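# Lift three sand cores from mould onto plywood

## Task

From the mould, remove three sand cores: the long core with a rounded nose, plus the two upright bladed cores in the mould half on the robot's right side (the -y side, toward right_arm). Set all three down on the plywood boards next to the mould and release them. The remaining two cores must still be standing in the mould afterwards, and nothing may end up on the floor or left anywhere off the table.

## Robot and tools

Robot: two 6-joint arms, left_arm and right_arm, each with a parallel gripper. Joint order per arm, used in every command and every result list: waist, shoulder, elbow, wrist pitch, wrist yaw, wrist roll, then the gripper. Stated joint ranges in rad: waist -2.618 to 3.054, shoulder 0.000 to 3.142, elbow 0.000 to 3.142, wrist pitch -1.571 to 1.571, wrist yaw -1.571 to 1.571, wrist roll -2.094 to 2.094. Real ends may differ by up to 0.059 rad either way.

Frames: the scene frame has its origin on the table surface halfway between the nominal bases, +x pointing out over the table, +z up, and left_arm on the +y side (image left/right does not follow these names). Calibrated bases in the scene frame: left_arm at (+0.031, +0.345, 0) m, quat_wxyz (+1.000, 0, 0, +0.008); right_arm at (+0.030, -0.335, 0) m, quat_wxyz (+1.000, 0, 0, -0.014). Both have +z up. Each arm's end_effector_position (m) and end_effector_quat_wxyz, and its wrist camera pose, are given in that arm's own base frame, and may be off by a few cm, more when stretched. The gripper's fingers point along its +z; they open and close along its y. The reported position is the point between the pads, about 1 cm short of the tips.

Command row: always 14 numbers, each within [-1, 1]: left_arm's six joint numbers then its opening, then right_arm's six joint numbers then its opening, even when one arm stays still. Joint numbers are offsets, not poses: they are added to that arm's Joint targets as they stand when the action (or move) begins, never to the previous row. Scale: 1.0 equals 2.224 rad for waist, shoulder and elbow, and 8.485 rad for the three wrist joints; so 0.1 on the shoulder is 0.2224 rad. Opening is absolute: +1 fully open, -1 closed. To leave an arm as it is, send 0 for its joints and repeat its present opening command (0 is a real half-open command).

execute_actions(actions, cameras): actions is a list of up to 15 actions; each action is a list of up to 15 rows, one row per 1/30 s step, the last row held for any remaining steps of its 15. Because offsets restart each action, repeating a row keeps moving further. An empty list just reports state and images. An action asking a joint more than 0.059 rad past its stated end is rejected for both arms; a malformed action or a failing first action rejects the whole call. cameras lists camera names (cam_left_wrist, cam_right_wrist, both 896x504); omitted, null or ["all"] means all, [] none; an unknown name voids the call.

move(target, speed, blend, opening_speed, blocking, cameras): target is one 14-number row or a list of up to 15 rows, all offsets from the same current Joint targets (not chained). Joints move together in joint space, so the hand follows a curve, with no collision avoidance. speed is rad/s for the joint travelling farthest, 0.01 to 12.57, default 0.5, one value or one per target. blend (rad) rounds corners between listed targets. opening_speed (0.2 or more per second on the -1..+1 scale) closes or opens gradually; use a slow value near 0.2 when closing on sand cores, which can crush. Openings in later targets apply only after arrival and rest. blocking=false returns after about 0.5 s while the move continues. The result adds a move: line such as done, off_target (resting more than 0.035 rad from target), moving, held or fault, possibly limits=held. done does not prove contact or its absence.

wait(seconds 0 to 10): lets time pass holding commands; a running move continues. stop(): brakes a running move, needing some room. zoom_image(camera, region): camera is cam_left_wrist or cam_right_wrist, region [x0, y0, x1, y1] pixels from the top-left, at most 504 by 504, of that camera's latest image. finished_scene(scene): ends the current scene irreversibly; pass this scene's number; check success first.

Results: Joint positions (rad, then finger gap in m, 0.094 open) and Joint velocities (rad/s, m/s, or "within noise"); Joint targets, the base for the next offsets; Tool commands; grip_measured on the opening scale (reads a little wide when empty, narrower than a hard part under full squeeze; the grip presses at full force from about 0.05 below the touch reading, more for round parts, so it shows no stop at contact); grip_effort_nm (motor effort, negative closing, not pad force); joint torques (N m, offset and noisy, joints 1 to 3 wrap at ±28). "joint sent to its limit" means a joint was clipped at its end; "joint command not followed" means the clearance check altered targets. MOTOR HOT appears near 75 °C; at 90 °C an OVER-TEMPERATURE FAULT folds that arm and disables it; at 100 °C it collapses.

Limits on motion: joint targets stay within 0.339 rad (big joints) or 2.2 rad (wrist) of the measured angle per step, and targets putting the hand over 200 mm from its measured place are scaled back. A large offset may need several actions; tiny ones may not start.

Avoid: dropping cores, releasing a core that is still moving, fast contact or pressing hard into the mould or table, the two arms or grippers hitting or gripping each other, anything falling or being left off the table, and long periods stretched out, loaded or pushing (heat). To relieve a push, command targets back past the measured positions. Occasional small disturbances may nudge loose objects. Open well above grip_measured to release.

Each tool is called after "Emit:" as name(argument=value, ...) on one line, values as JSON.

## Session

Emit:
execute_actions(actions=[])

Scene clock: 0.00 s.
left_arm: end_effector_position=(+0.3631, -0.0246, +0.2028) grip_measured=+1.000 grip_effort_nm=n/a end_effector_quat_wxyz=(+0.569, -0.059, +0.818, -0.064) | right_arm: end_effector_position=(+0.3464, +0.0127, +0.2781) grip_measured=+1.000 grip_effort_nm=n/a end_effector_quat_wxyz=(+0.512, -0.227, +0.829, +0.002)
Joint positions: left_arm=[-0.095 1.034 0.566 0.116 -0.051 -0.203 0.094] | right_arm=[-0.154 1.056 1.018 -0.499 -0.37 -0.476 0.094]
Joint velocities: within noise
Joint torques (N m): no reading
Heat: left arm: 32 °C; right arm: 36 °C.
Joint targets: left_arm=[-0.095 1.027 0.576 0.117 -0.051 -0.202] | right_arm=[-0.154 1.049 1.030 -0.497 -0.374 -0.475]
Tool commands: left_gripper/opening=+1.0 right_gripper/opening=+1.0

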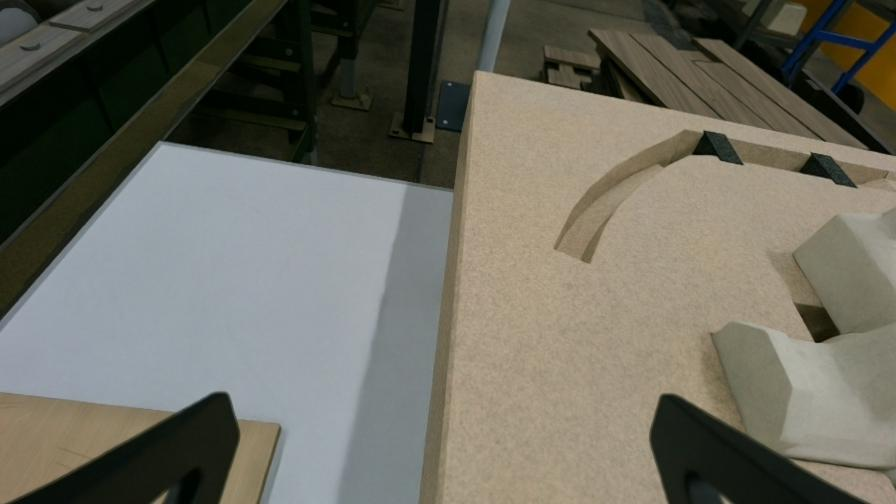

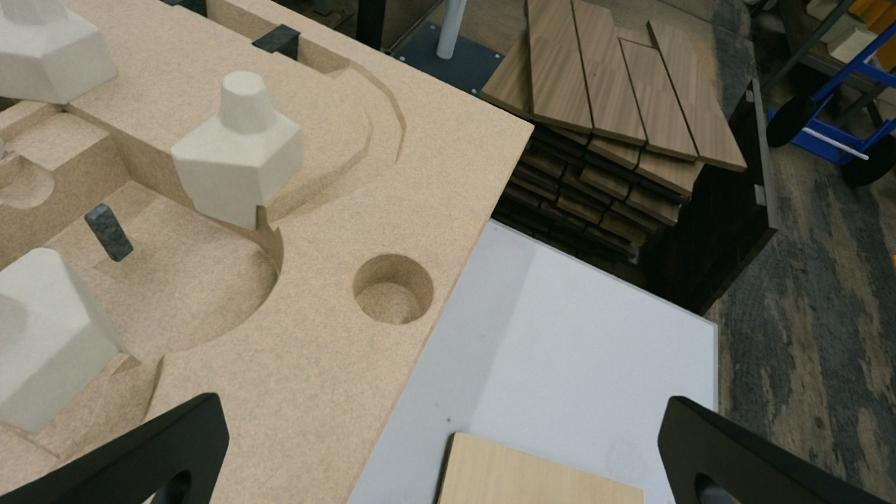

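Emit:
move(target=[-0.0922,0.0778,0.4604,-0.1788,0.006,0.0238,1,0.2041,0.0679,0.2563,-0.1064,0.0441,0.056,1], speed=0.8)

Scene clock: 20.27 s.
left_arm: end_effector_position=(+0.2496, -0.0725, +0.3016) grip_measured=+1.000 grip_effort_nm=0.027 end_effector_quat_wxyz=(+0.275, +0.136, +0.951, -0.037) | right_arm: end_effector_position=(+0.2497, +0.0777, +0.3002) grip_measured=+1.000 grip_effort_nm=0.027 end_effector_quat_wxyz=(+0.275, -0.145, +0.950, +0.042)
Joint positions: left_arm=[-0.292 1.194 1.579 -1.393 -0.008 -0.007 0.094] | right_arm=[0.294 1.196 1.573 -1.385 -0.006 -0.008 0.094]
Joint velocities: within noise
Joint torques (N m): left_arm=[-0.54 -1.68 6.12 1.39 0.11 0.02] | right_arm=[0.62 -1.8 7.06 0.86 0.03 0.07]
Heat: left arm: 36 °C; right arm: 39 °C.
Joint targets: left_arm=[-0.300 1.200 1.600 -1.400 0.000 0.000] | right_arm=[0.300 1.200 1.600 -1.400 0.000 0.000]
move: done

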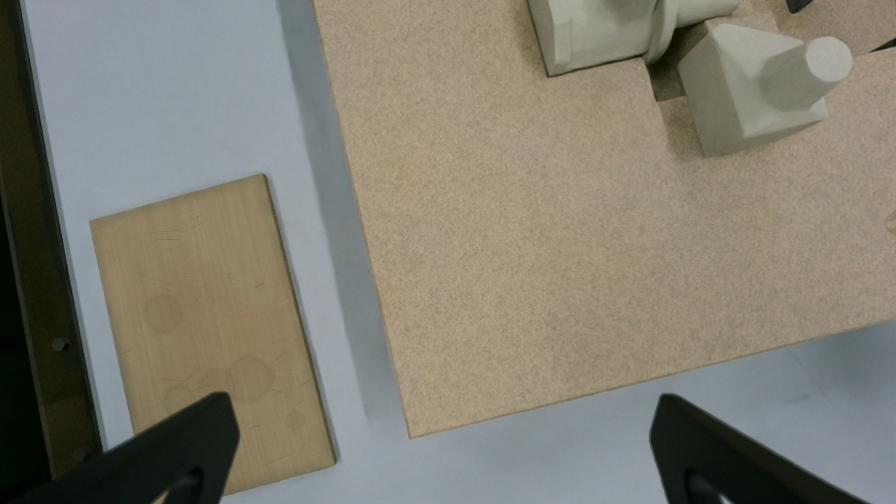

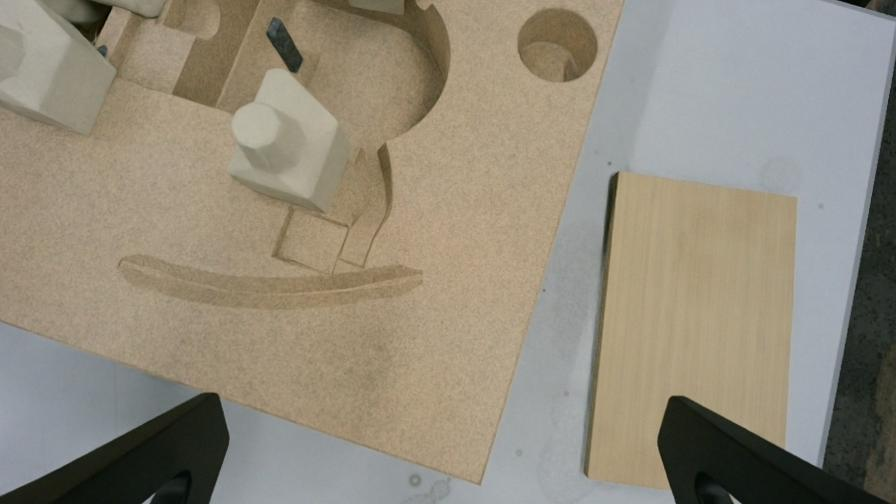

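Emit:
move(target=[-0.0674,0.1799,0.1349,0.0118,0,0,1,0.0674,0.1799,0.1349,0.0118,0,0,1], speed=0.8)

Emit:
move(target=[0.15,0,0,0.0353,0,0,1,-0.15,0,0,0.0353,0,0,1], speed=0.8)

Scene clock: 26.73 s.
left_arm: end_effector_position=(+0.3380, -0.1593, +0.2941) grip_measured=+1.000 grip_effort_nm=0.032 end_effector_quat_wxyz=(+0.260, +0.209, +0.941, -0.057) | right_arm: end_effector_position=(+0.3355, +0.1628, +0.2907) grip_measured=+1.000 grip_effort_nm=0.027 end_effector_quat_wxyz=(+0.253, -0.218, +0.941, +0.059)
Joint positions: left_arm=[-0.446 1.598 1.876 -1.31 -0.005 -0.006 0.094] | right_arm=[0.447 1.602 1.872 -1.315 -0.004 -0.006 0.094]
Joint velocities: within noise
Joint torques (N m): left_arm=[-0.31 -5.6 6.71 1.54 0.08 0.01] | right_arm=[0.27 -5.83 7.41 1.06 0.03 0.04]
Heat: left arm: 35 °C; right arm: 38 °C.
Joint targets: left_arm=[-0.450 1.600 1.900 -1.300 0.000 -0.001] | right_arm=[0.450 1.601 1.900 -1.299 0.000 0.001]
move: done

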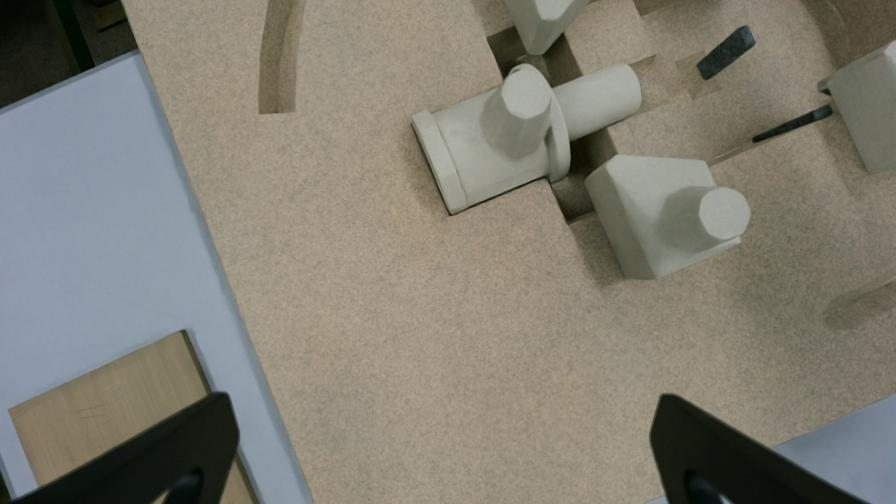

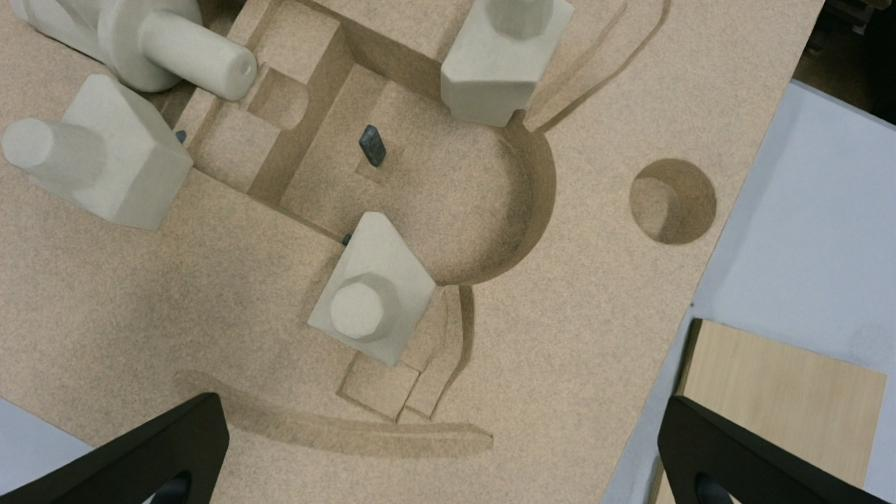

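Scene clock: 27.93 s.
left_arm: end_effector_position=(+0.4274, -0.0487, +0.3402) grip_measured=+1.000 grip_effort_nm=0.027 end_effector_quat_wxyz=(+0.404, +0.051, +0.913, -0.024) | right_arm: end_effector_position=(+0.4270, +0.0504, +0.3361) grip_measured=+1.000 grip_effort_nm=0.022 end_effector_quat_wxyz=(+0.398, -0.055, +0.916, +0.021)
Joint positions: left_arm=[-0.117 1.598 1.876 -1.016 -0.003 -0.005 0.094] | right_arm=[0.116 1.602 1.872 -1.021 0.002 -0.006 0.094]
Joint velocities: within noise
Joint torques (N m): left_arm=[0.02 -5.87 6.97 2.01 0.07 -0.01] | right_arm=[0.01 -6.12 7.69 1.39 -0.02 0.04]
Heat: left arm: 35 °C; right arm: 38 °C.
Joint targets: left_arm=[-0.117 1.600 1.900 -1.000 0.000 -0.001] | right_arm=[0.117 1.601 1.900 -1.000 0.000 0.001]
move: done

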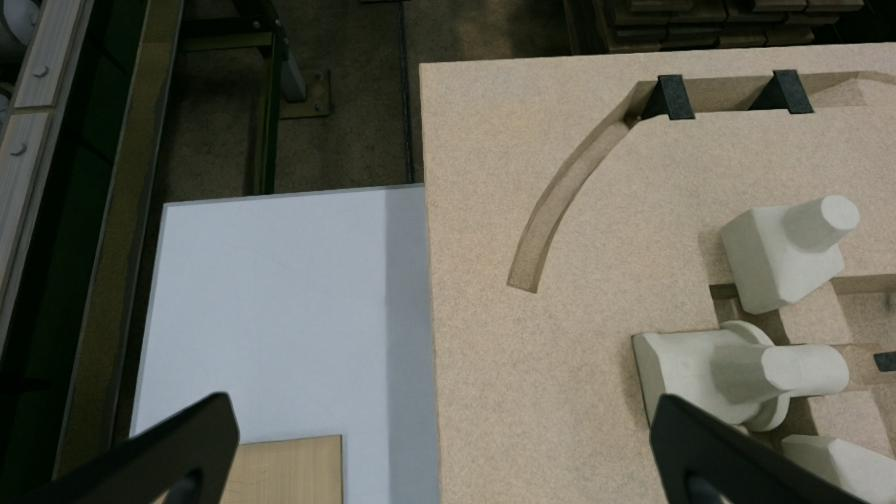

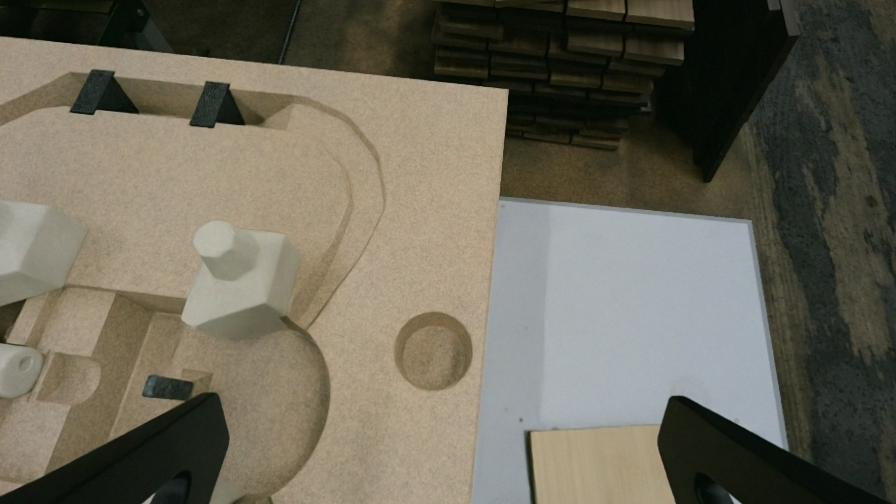

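Emit:
zoom_image(camera="cam_right_wrist", region=[0, 150, 360, 504])

Emit:
zoom_image(camera="cam_left_wrist", region=[560, 150, 896, 504])

Scaled by 1.400.

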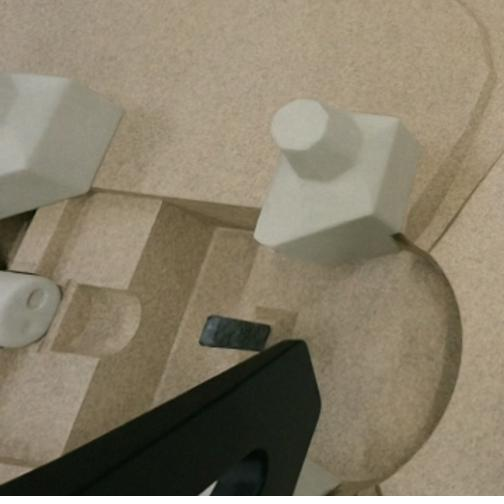

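Scaled by 1.424.

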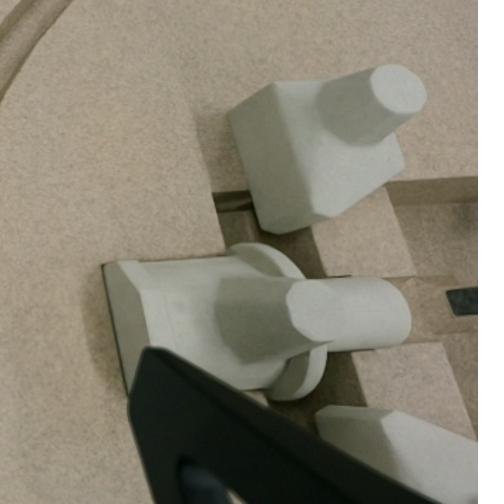

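Emit:
move(target=[-0.1826,-0.1079,-0.4155,0.0925,0,0,1,0.1974,-0.3575,-0.5989,0.087,0,0,1], speed=0.8)

Scene clock: 125.07 s.
left_arm: end_effector_position=(+0.3651, -0.2065, +0.1862) grip_measured=+1.000 grip_effort_nm=0.027 end_effector_quat_wxyz=(+0.430, +0.227, +0.866, -0.115) | right_arm: end_effector_position=(+0.2605, +0.1601, +0.1824) grip_measured=+1.000 grip_effort_nm=0.027 end_effector_quat_wxyz=(+0.476, -0.238, +0.837, +0.132)
Joint positions: left_arm=[-0.518 1.39 0.982 -0.239 -0.001 -0.005 0.094] | right_arm=[0.549 0.822 0.574 -0.29 0.002 -0.006 0.094]
Joint velocities: within noise
Joint torques (N m): left_arm=[-0.28 -7.31 5.2 2.24 0.02 -0.02] | right_arm=[0.61 -2.32 6.01 1.67 -0.03 0.04]
Heat: left arm: 37 °C; right arm: 41 °C.
Joint targets: left_arm=[-0.523 1.360 0.976 -0.215 0.000 -0.001] | right_arm=[0.556 0.805 0.568 -0.262 0.000 0.001]
move: done

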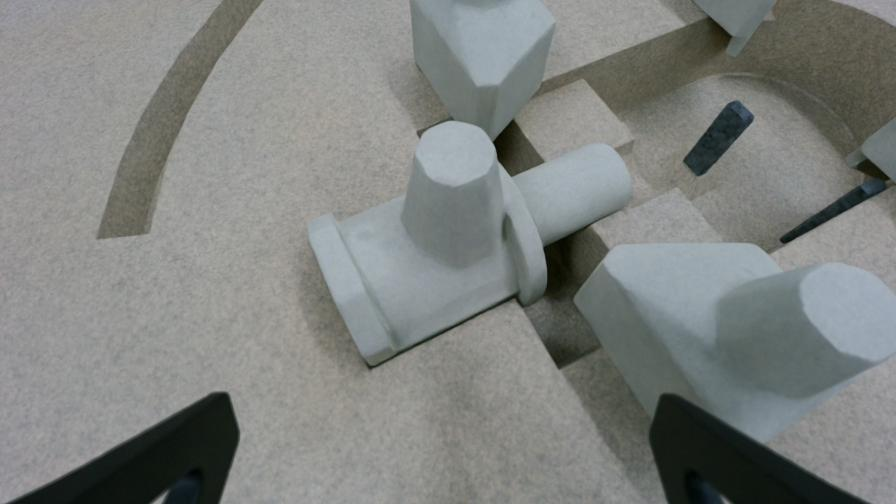

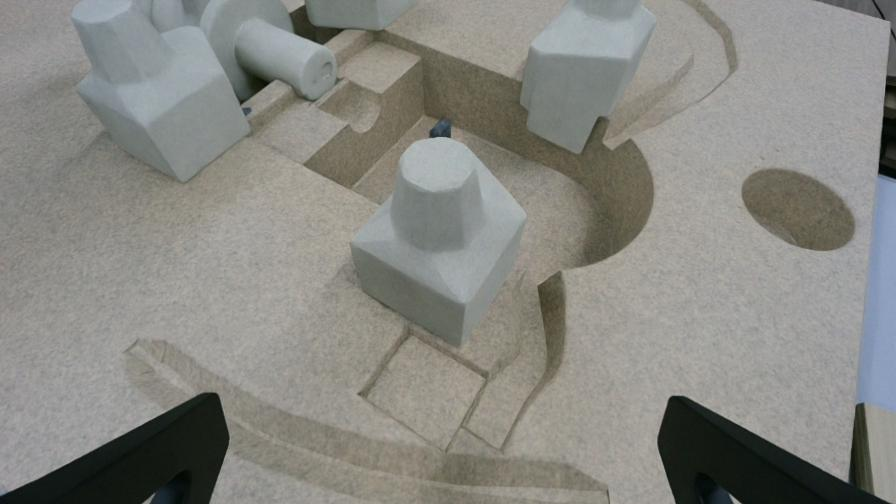

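Emit:
move(target=[0,0,0,0,0,0,1,0.0027,0.2136,0.0211,0.0515,0,0,1], speed=0.5)

Scene clock: 137.47 s.
left_arm: end_effector_position=(+0.3652, -0.2065, +0.1863) grip_measured=+1.000 grip_effort_nm=0.032 end_effector_quat_wxyz=(+0.431, +0.227, +0.866, -0.115) | right_arm: end_effector_position=(+0.3242, +0.2018, +0.1307) grip_measured=+1.000 grip_effort_nm=0.022 end_effector_quat_wxyz=(+0.470, -0.241, +0.839, +0.132)
Joint positions: left_arm=[-0.518 1.39 0.982 -0.239 -0.001 -0.005 0.094] | right_arm=[0.555 1.276 0.584 0.141 0.002 -0.006 0.094]
Joint velocities: within noise
Joint torques (N m): left_arm=[-0.31 -7.19 5.16 2.22 0.03 0] | right_arm=[0.64 -3.47 8.4 1.72 -0.03 0.03]
Heat: left arm: 39 °C; right arm: 42 °C.
Joint targets: left_arm=[-0.523 1.360 0.976 -0.216 0.000 -0.001] | right_arm=[0.562 1.280 0.615 0.175 0.000 0.001]
move: done

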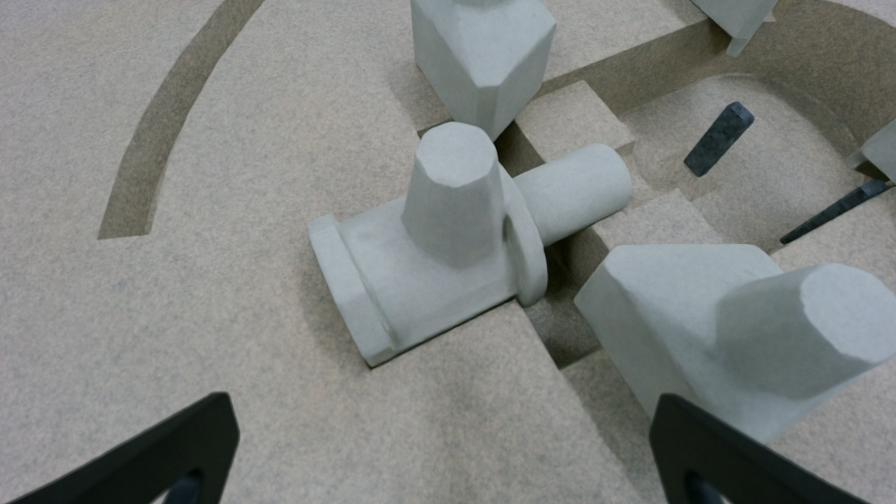

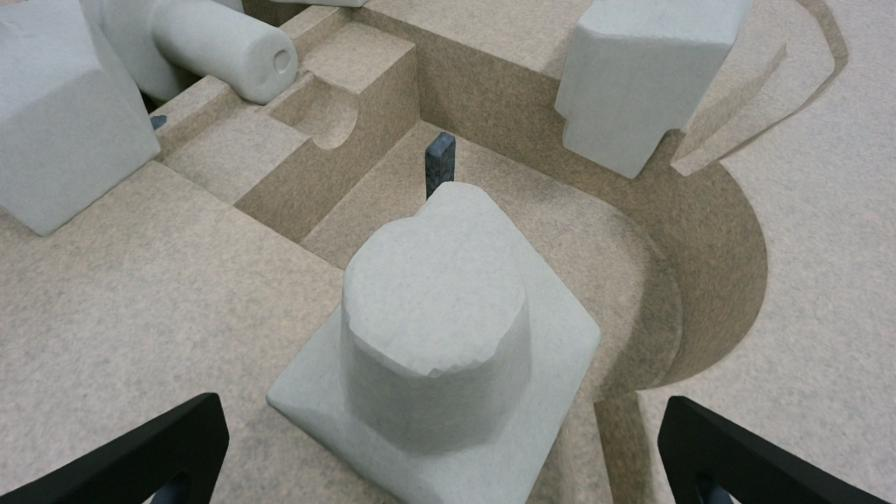

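Emit:
move(target=[0,0,0,0,0,0,1,0.0027,0,0.0135,0,0,0,1], speed=0.3, cameras=["cam_right_wrist"])

Emit:
move(target=[0,0,0,0,0,0,1,0,0,0,0,0,0,-0.5], opening_speed=0.6, cameras=["cam_right_wrist"])

Scene clock: 144.30 s.
left_arm: end_effector_position=(+0.3652, -0.2065, +0.1863) grip_measured=+1.000 grip_effort_nm=0.022 end_effector_quat_wxyz=(+0.431, +0.227, +0.866, -0.115) | right_arm: end_effector_position=(+0.3296, +0.2078, +0.1453) grip_measured=+1.000 grip_effort_nm=0.022 end_effector_quat_wxyz=(+0.484, -0.241, +0.830, +0.137)
Joint positions: left_arm=[-0.518 1.39 0.982 -0.239 -0.001 -0.005 0.094] | right_arm=[0.561 1.276 0.615 0.145 0.002 -0.006 0.094]
Joint velocities: within noise
Joint torques (N m): left_arm=[-0.25 -7.2 5.08 2.19 0.06 0] | right_arm=[0.66 -3.58 8.43 1.72 -0.02 0.03]
Heat: left arm: 40 °C; right arm: 42 °C.
Joint targets: left_arm=[-0.523 1.360 0.976 -0.216 0.000 -0.001] | right_arm=[0.568 1.280 0.645 0.175 0.000 0.001]
move: done
Images, in order (width x height): cam_right_wrist 896x504.

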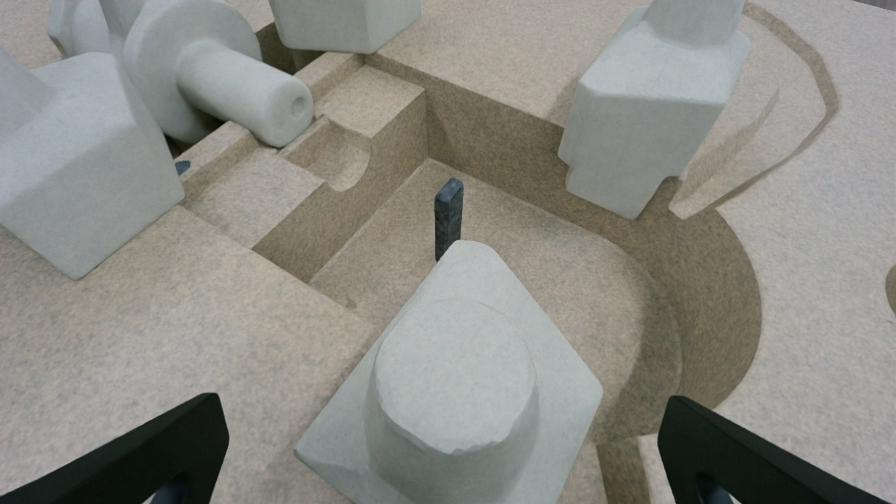

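Scene clock: 147.00 s.
left_arm: end_effector_position=(+0.3652, -0.2065, +0.1863) grip_measured=+1.000 grip_effort_nm=0.027 end_effector_quat_wxyz=(+0.431, +0.227, +0.866, -0.115) | right_arm: end_effector_position=(+0.3325, +0.2090, +0.1510) grip_measured=-0.272 grip_effort_nm=-0.999 end_effector_quat_wxyz=(+0.493, -0.238, +0.825, +0.139)
Joint positions: left_arm=[-0.518 1.39 0.982 -0.239 -0.001 -0.005 0.094] | right_arm=[0.561 1.276 0.619 0.162 0.004 -0.004 0.034]
Joint velocities: within noise
Joint torques (N m): left_arm=[-0.34 -7.23 5.16 2.19 0.03 0.01] | right_arm=[0.64 -3.59 8.06 1.57 -0.05 0.01]
Heat: left arm: 40 °C; right arm: 42 °C.
Joint targets: left_arm=[-0.523 1.360 0.976 -0.216 0.000 -0.001] | right_arm=[0.568 1.280 0.645 0.175 0.000 0.001]
move: done
Images, in order (width x height): cam_right_wrist 896x504.

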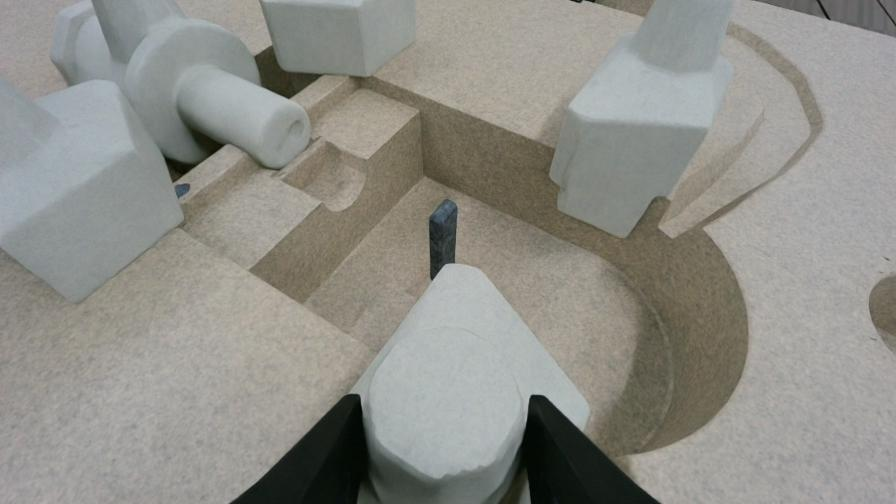

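Emit:
move(target=[[0,0,0,0,0,0,1,0,-0.0135,0.028,-0.0107,0,0,-0.6],[0,0,0,0,0,0,1,0,-0.0308,0.0717,-0.0268,0,0,-0.6]], speed=0.15, cameras=["cam_right_wrist"])

Scene clock: 157.90 s.
left_arm: end_effector_position=(+0.3652, -0.2066, +0.1864) grip_measured=+1.000 grip_effort_nm=0.032 end_effector_quat_wxyz=(+0.431, +0.227, +0.866, -0.115) | right_arm: end_effector_position=(+0.3289, +0.2065, +0.1665) grip_measured=-0.280 grip_effort_nm=-1.004 end_effector_quat_wxyz=(+0.454, -0.244, +0.847, +0.127)
Joint positions: left_arm=[-0.518 1.39 0.982 -0.238 -0.001 -0.005 0.094] | right_arm=[0.561 1.255 0.754 -0.087 0.005 -0.004 0.034]
Joint velocities: within noise
Joint torques (N m): left_arm=[-0.32 -7.25 5.12 2.19 0.01 0.01] | right_arm=[0.62 -7.45 10.28 1.71 -0.06 0.02]
Heat: left arm: 41 °C; right arm: 42 °C.
Joint targets: left_arm=[-0.523 1.360 0.976 -0.215 0.000 -0.001] | right_arm=[0.568 1.212 0.804 -0.052 0.000 0.001]
move: off_target (right_arm); right_arm: the elbow is farthest, 0.051 rad from its target
Images, in order (width x height): cam_right_wrist 896x504.

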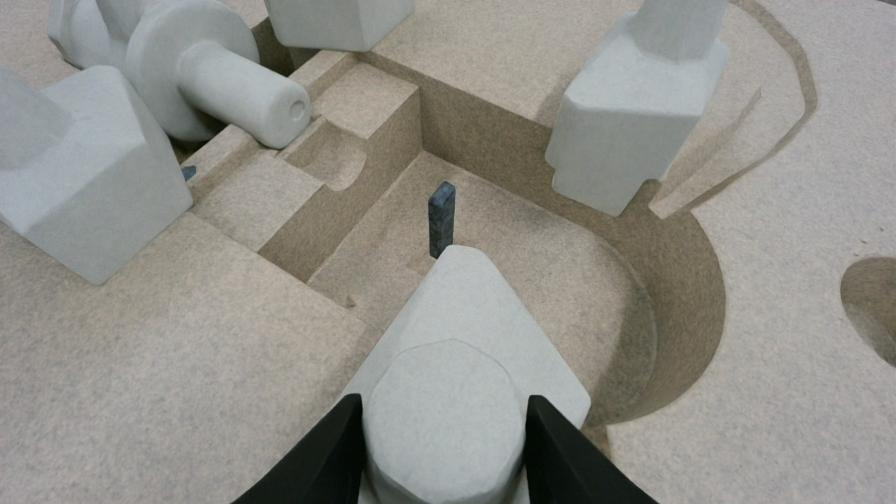

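Emit:
zoom_image(camera="cam_right_wrist", region=[280, 230, 680, 504])

Scaled by 1.260.

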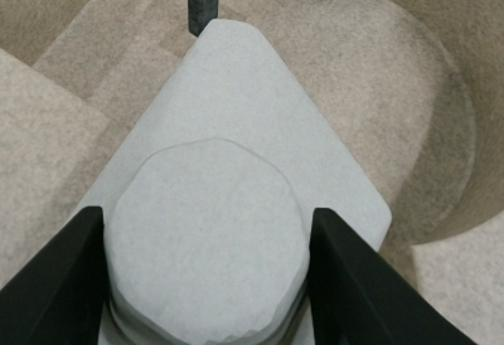

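Emit:
move(target=[0,0,0,0,0,0,1,0,-0.004,0.042,-0.0155,0,0,-0.7], speed=0.15, cameras=["cam_right_wrist", "cam_left_wrist"])

Scene clock: 165.87 s.
left_arm: end_effector_position=(+0.3652, -0.2066, +0.1864) grip_measured=+1.000 grip_effort_nm=0.032 end_effector_quat_wxyz=(+0.431, +0.227, +0.866, -0.115) | right_arm: end_effector_position=(+0.3283, +0.2061, +0.1846) grip_measured=-0.280 grip_effort_nm=-1.004 end_effector_quat_wxyz=(+0.442, -0.246, +0.854, +0.124)
Joint positions: left_arm=[-0.518 1.39 0.982 -0.238 -0.001 -0.005 0.094] | right_arm=[0.561 1.247 0.846 -0.216 0.006 -0.004 0.034]
Joint velocities: within noise
Joint torques (N m): left_arm=[-0.25 -7.24 5.14 2.21 0.06 -0.02] | right_arm=[0.64 -7.51 10.52 1.66 -0.07 0.02]
Heat: left arm: 41 °C; right arm: 42 °C.
Joint targets: left_arm=[-0.523 1.360 0.976 -0.215 0.000 -0.001] | right_arm=[0.568 1.203 0.898 -0.184 0.000 0.001]
move: off_target (right_arm); right_arm: the elbow is farthest, 0.052 rad from its target

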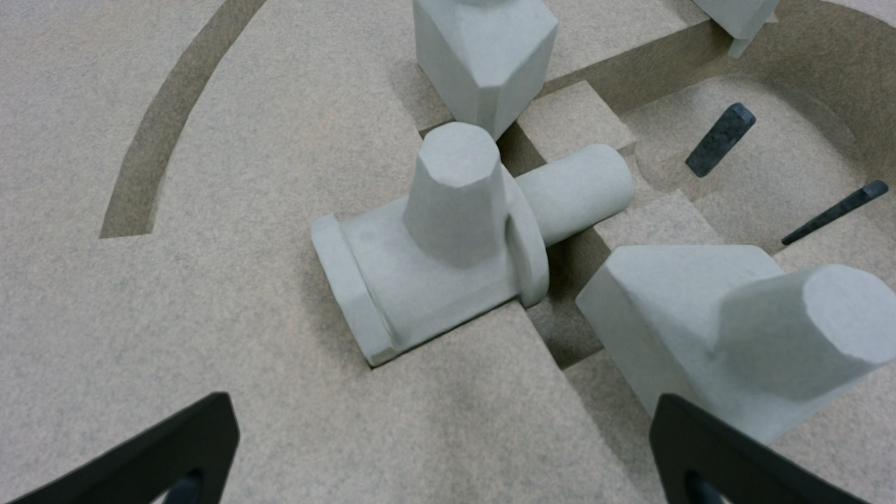

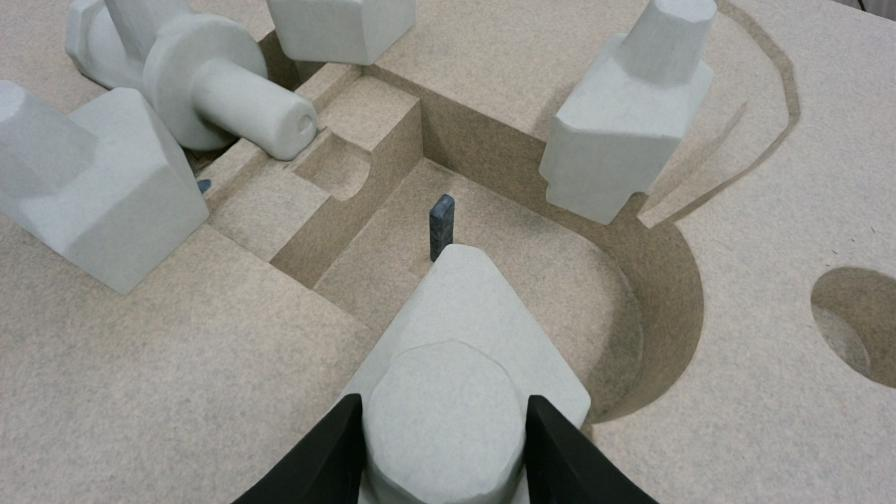

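Emit:
move(target=[[0,0,0,0,0,0,1,0,-0.0252,0.0193,0.0028,0,0,-0.7],[0,0,0,0,0,0,1,0,-0.0229,0.1097,-0.02,0,0,-0.7]], speed=0.2, cameras=["cam_right_wrist", "cam_left_wrist"])

Scene clock: 172.83 s.
left_arm: end_effector_position=(+0.3652, -0.2066, +0.1864) grip_measured=+1.000 grip_effort_nm=0.037 end_effector_quat_wxyz=(+0.431, +0.227, +0.866, -0.115) | right_arm: end_effector_position=(+0.3264, +0.2048, +0.2745) grip_measured=-0.280 grip_effort_nm=-1.004 end_effector_quat_wxyz=(+0.481, -0.240, +0.832, +0.135)
Joint positions: left_arm=[-0.518 1.39 0.982 -0.238 -0.001 -0.005 0.094] | right_arm=[0.561 1.185 1.087 -0.427 0.006 -0.004 0.034]
Joint velocities: within noise
Joint torques (N m): left_arm=[-0.34 -7.25 5.18 2.21 0.05 -0.02] | right_arm=[0.62 -6.09 10.76 2.12 -0.07 0.02]
Heat: left arm: 42 °C; right arm: 43 °C.
Joint targets: left_arm=[-0.523 1.360 0.976 -0.215 0.000 -0.001] | right_arm=[0.568 1.152 1.142 -0.354 0.000 0.001]
move: off_target (right_arm); right_arm: the wrist pitch is farthest, 0.073 rad from its target

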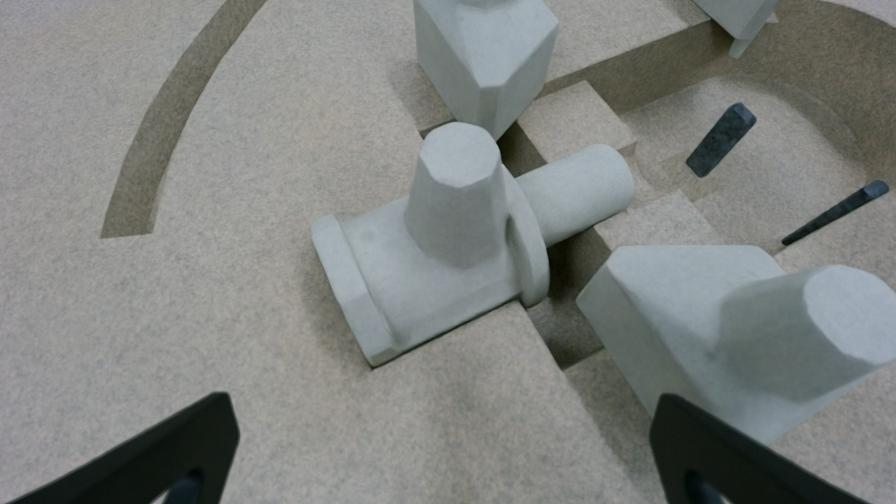

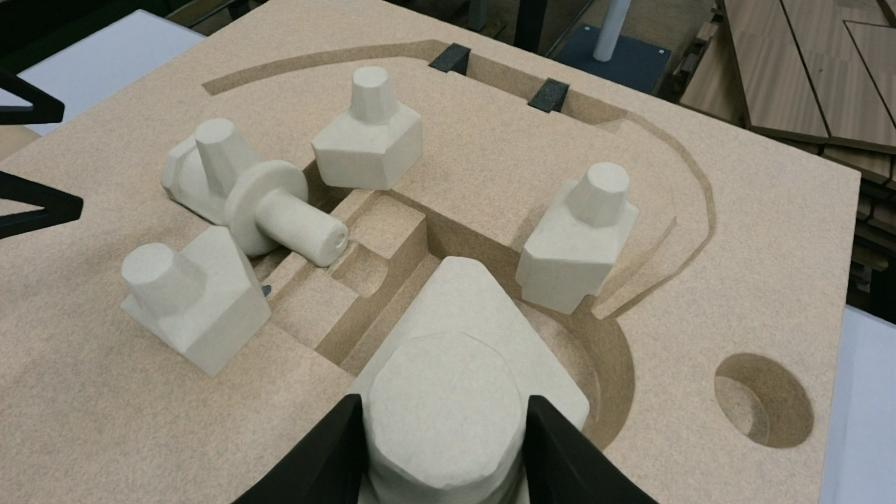

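Emit:
move(target=[0,0,0,0,0.065,0,1,0,0.0216,0.1048,-0.0225,0,0,-0.7], speed=0.3)

Scene clock: 182.27 s.
left_arm: end_effector_position=(+0.3027, -0.2763, +0.2019) grip_measured=+1.000 grip_effort_nm=0.032 end_effector_quat_wxyz=(+0.355, +0.333, +0.804, -0.341) | right_arm: end_effector_position=(+0.3220, +0.2022, +0.3326) grip_measured=-0.280 grip_effort_nm=-1.004 end_effector_quat_wxyz=(+0.490, -0.238, +0.827, +0.138)
Joint positions: left_arm=[-0.518 1.39 0.982 -0.236 0.538 -0.005 0.094] | right_arm=[0.561 1.206 1.32 -0.617 0.005 -0.004 0.034]
Joint velocities: within noise
Joint torques (N m): left_arm=[-0.34 -7.17 5.07 2.11 0.4 0] | right_arm=[0.64 -3.79 10.55 2.13 -0.07 0.01]
Heat: left arm: 42 °C; right arm: 45 °C.
Joint targets: left_arm=[-0.523 1.360 0.976 -0.215 0.551 -0.001] | right_arm=[0.568 1.200 1.375 -0.544 0.000 0.001]
move: off_target (right_arm); right_arm: the wrist pitch is farthest, 0.072 rad from its target

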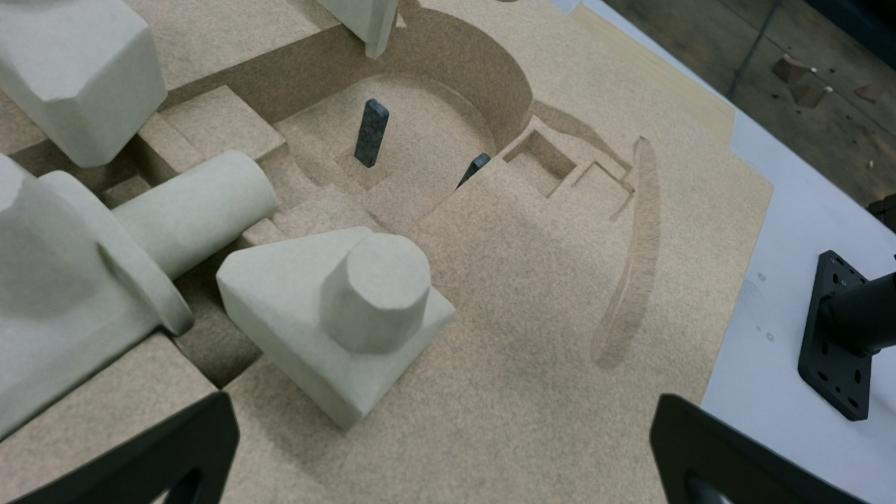

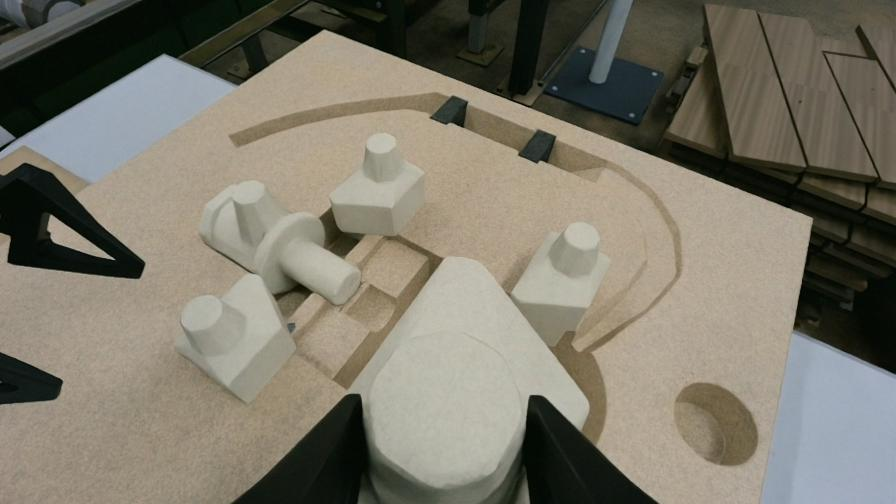

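Emit:
move(target=[[0,0,0,0,-0.065,0,1,-0.2486,0.0495,0.0315,-0.0667,0.0589,-0.1853,-0.7],[0,0,0,0,-0.065,0,1,-0.2486,0.027,-0.1641,-0.0207,0.0589,-0.1853,-0.7]], speed=0.6)

Scene clock: 219.37 s.
left_arm: end_effector_position=(+0.3646, -0.2083, +0.1869) grip_measured=+1.000 grip_effort_nm=0.032 end_effector_quat_wxyz=(+0.431, +0.229, +0.865, -0.119) | right_arm: end_effector_position=(+0.3117, -0.0725, +0.1564) grip_measured=-0.281 grip_effort_nm=-1.004 end_effector_quat_wxyz=(+0.018, -0.630, +0.704, -0.326)
Joint positions: left_arm=[-0.518 1.39 0.982 -0.236 0.009 -0.005 0.094] | right_arm=[0.019 1.297 1 -0.775 0.462 -1.561 0.034]
Joint velocities: within noise
Joint torques (N m): left_arm=[-0.34 -7.25 5.19 2.15 -0.07 -0.02] | right_arm=[-0.36 -6.93 6.61 1.34 0.55 -0.15]
Heat: left arm: 41 °C; right arm: 48 °C.
Joint targets: left_arm=[-0.523 1.360 0.976 -0.216 0.000 -0.001] | right_arm=[0.015 1.260 1.010 -0.720 0.500 -1.572]
move: off_target (right_arm); right_arm: the wrist pitch is farthest, 0.056 rad from its target

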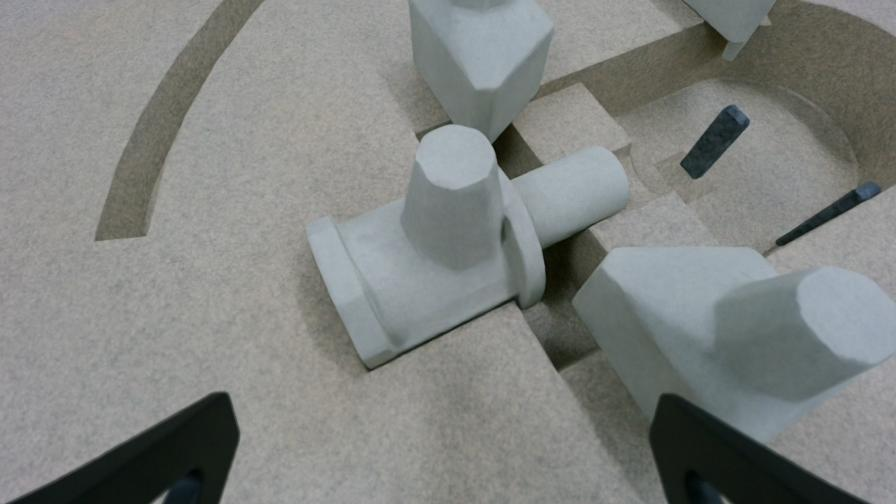

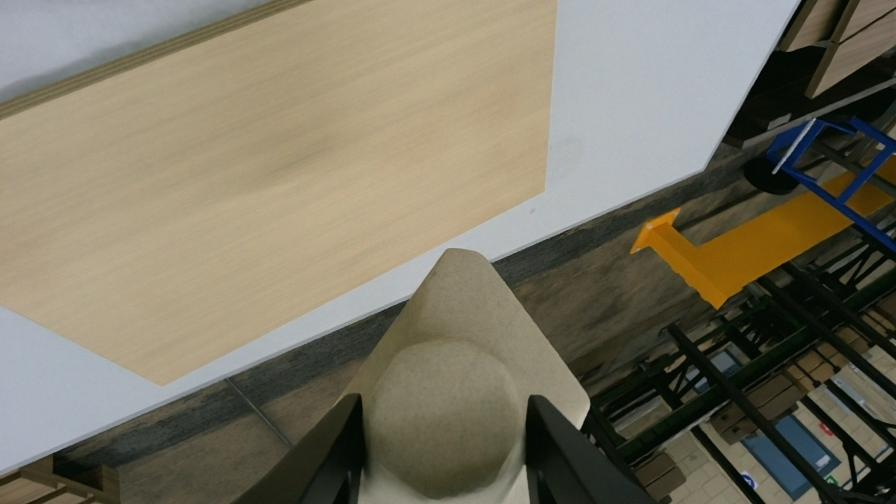

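Emit:
move(target=[0,0,0,0,0,0,1,0.009,0.0237,-0.0925,0.0305,0.0035,0,-0.7], speed=0.3)

Scene clock: 226.07 s.
left_arm: end_effector_position=(+0.3646, -0.2083, +0.1869) grip_measured=+1.000 grip_effort_nm=0.027 end_effector_quat_wxyz=(+0.431, +0.229, +0.865, -0.119) | right_arm: end_effector_position=(+0.3136, -0.0737, +0.1076) grip_measured=-0.281 grip_effort_nm=-1.004 end_effector_quat_wxyz=(+0.022, -0.624, +0.701, -0.344)
Joint positions: left_arm=[-0.518 1.39 0.982 -0.236 0.009 -0.005 0.094] | right_arm=[0.028 1.318 0.797 -0.519 0.486 -1.561 0.034]
Joint velocities: within noise
Joint torques (N m): left_arm=[-0.28 -7.23 5.18 2.18 -0.06 -0.01] | right_arm=[0.51 -4.3 6.32 1.45 0.6 -0.16]
Heat: left arm: 41 °C; right arm: 47 °C.
Joint targets: left_arm=[-0.523 1.360 0.976 -0.216 0.000 -0.001] | right_arm=[0.035 1.313 0.804 -0.461 0.530 -1.572]
move: off_target (right_arm); right_arm: the wrist pitch is farthest, 0.058 rad from its target

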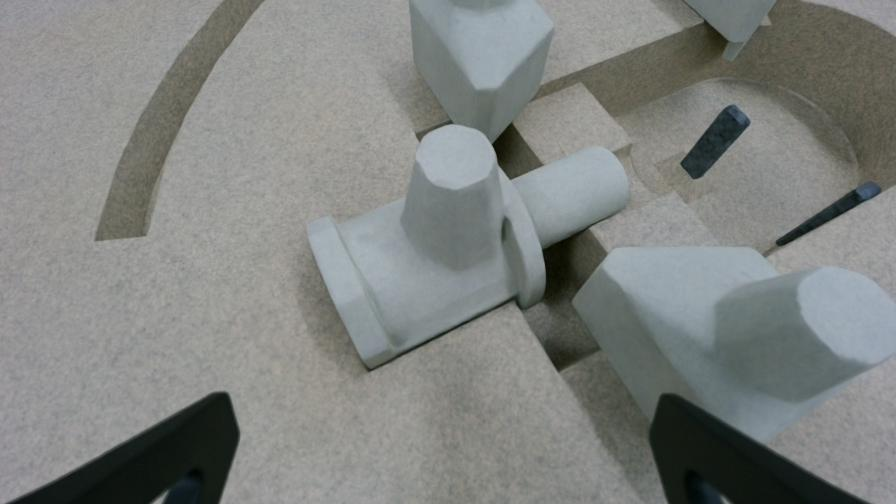

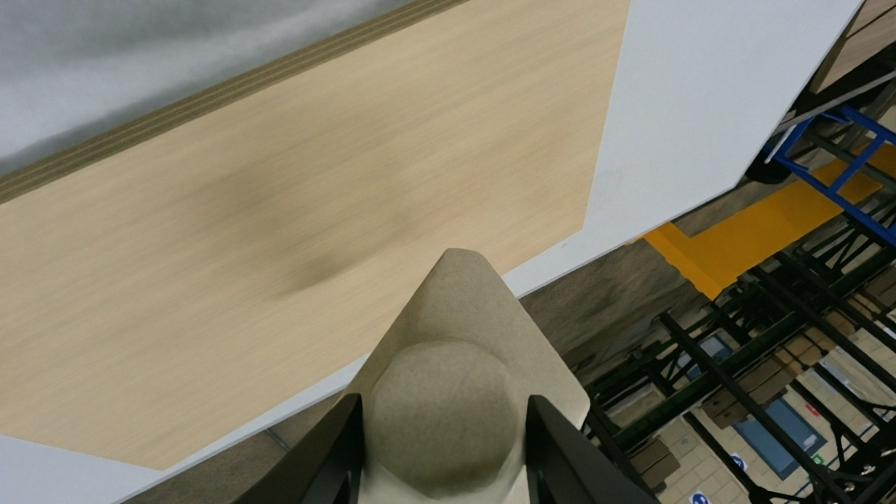

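Emit:
move(target=[0,0,0,0,0,0,1,0.008,0.0248,-0.0393,0.0168,0,0,-0.7], speed=0.15, cameras=["cam_right_wrist"])

Scene clock: 230.03 s.
left_arm: end_effector_position=(+0.3646, -0.2083, +0.1869) grip_measured=+1.000 grip_effort_nm=0.032 end_effector_quat_wxyz=(+0.431, +0.229, +0.865, -0.119) | right_arm: end_effector_position=(+0.3260, -0.0679, +0.0904) grip_measured=-0.281 grip_effort_nm=-1.004 end_effector_quat_wxyz=(+0.044, -0.621, +0.695, -0.360)
Joint positions: left_arm=[-0.518 1.39 0.982 -0.236 0.009 -0.005 0.094] | right_arm=[0.045 1.357 0.726 -0.356 0.488 -1.561 0.034]
Joint velocities: within noise
Joint torques (N m): left_arm=[-0.34 -7.23 5.18 2.19 -0.05 -0.01] | right_arm=[0.66 -3.29 4.9 1.32 0.59 -0.15]
Heat: left arm: 42 °C; right arm: 46 °C.
Joint targets: left_arm=[-0.523 1.360 0.976 -0.216 0.000 -0.001] | right_arm=[0.053 1.368 0.717 -0.319 0.529 -1.572]
move: off_target (right_arm); right_arm: the wrist yaw is farthest, 0.042 rad from its target
Images, in order (width x height): cam_right_wrist 896x504.

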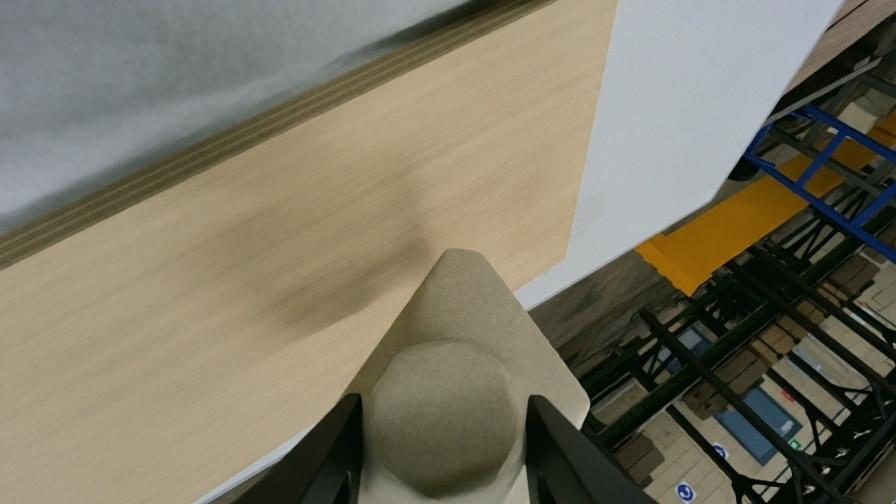

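Emit:
move(target=[0,0,0,0,0,0,1,0,-0.0126,-0.0481,0.0093,0,0,-0.7], speed=0.12, cameras=["cam_right_wrist"])

Scene clock: 236.23 s.
left_arm: end_effector_position=(+0.3646, -0.2083, +0.1869) grip_measured=+1.000 grip_effort_nm=0.037 end_effector_quat_wxyz=(+0.431, +0.229, +0.865, -0.119) | right_arm: end_effector_position=(+0.3282, -0.0675, +0.0881) grip_measured=-0.281 grip_effort_nm=-1.004 end_effector_quat_wxyz=(+0.080, -0.596, +0.701, -0.384)
Joint positions: left_arm=[-0.518 1.39 0.982 -0.236 0.009 -0.005 0.094] | right_arm=[0.045 1.323 0.641 -0.217 0.486 -1.537 0.034]
Joint velocities: within noise
Joint torques (N m): left_arm=[-0.34 -7.21 5.12 2.18 -0.08 0.01] | right_arm=[0.65 -2.55 3.28 0.84 0.59 -0.43]
Heat: left arm: 42 °C; right arm: 45 °C.
Joint targets: left_arm=[-0.523 1.360 0.976 -0.216 0.000 -0.001] | right_arm=[0.053 1.340 0.610 -0.240 0.529 -1.572]
move: off_target (right_arm); right_arm: the wrist yaw is farthest, 0.043 rad from its target
Images, in order (width x height): cam_right_wrist 896x504.

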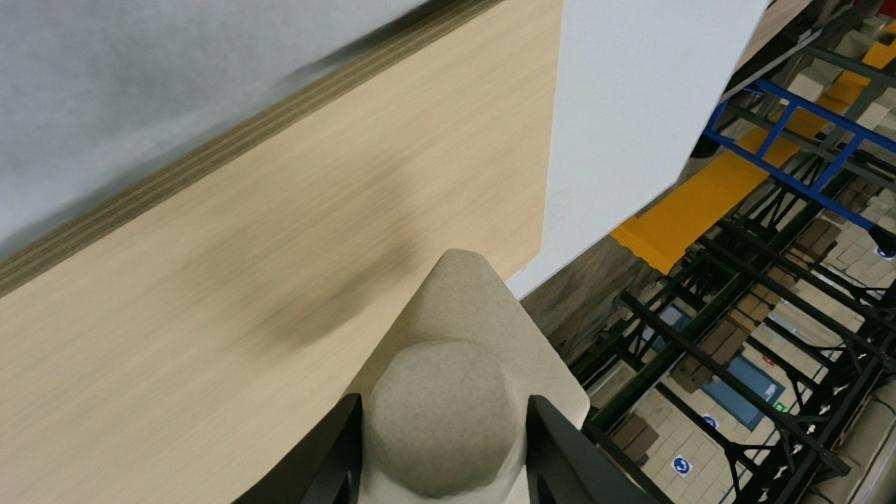

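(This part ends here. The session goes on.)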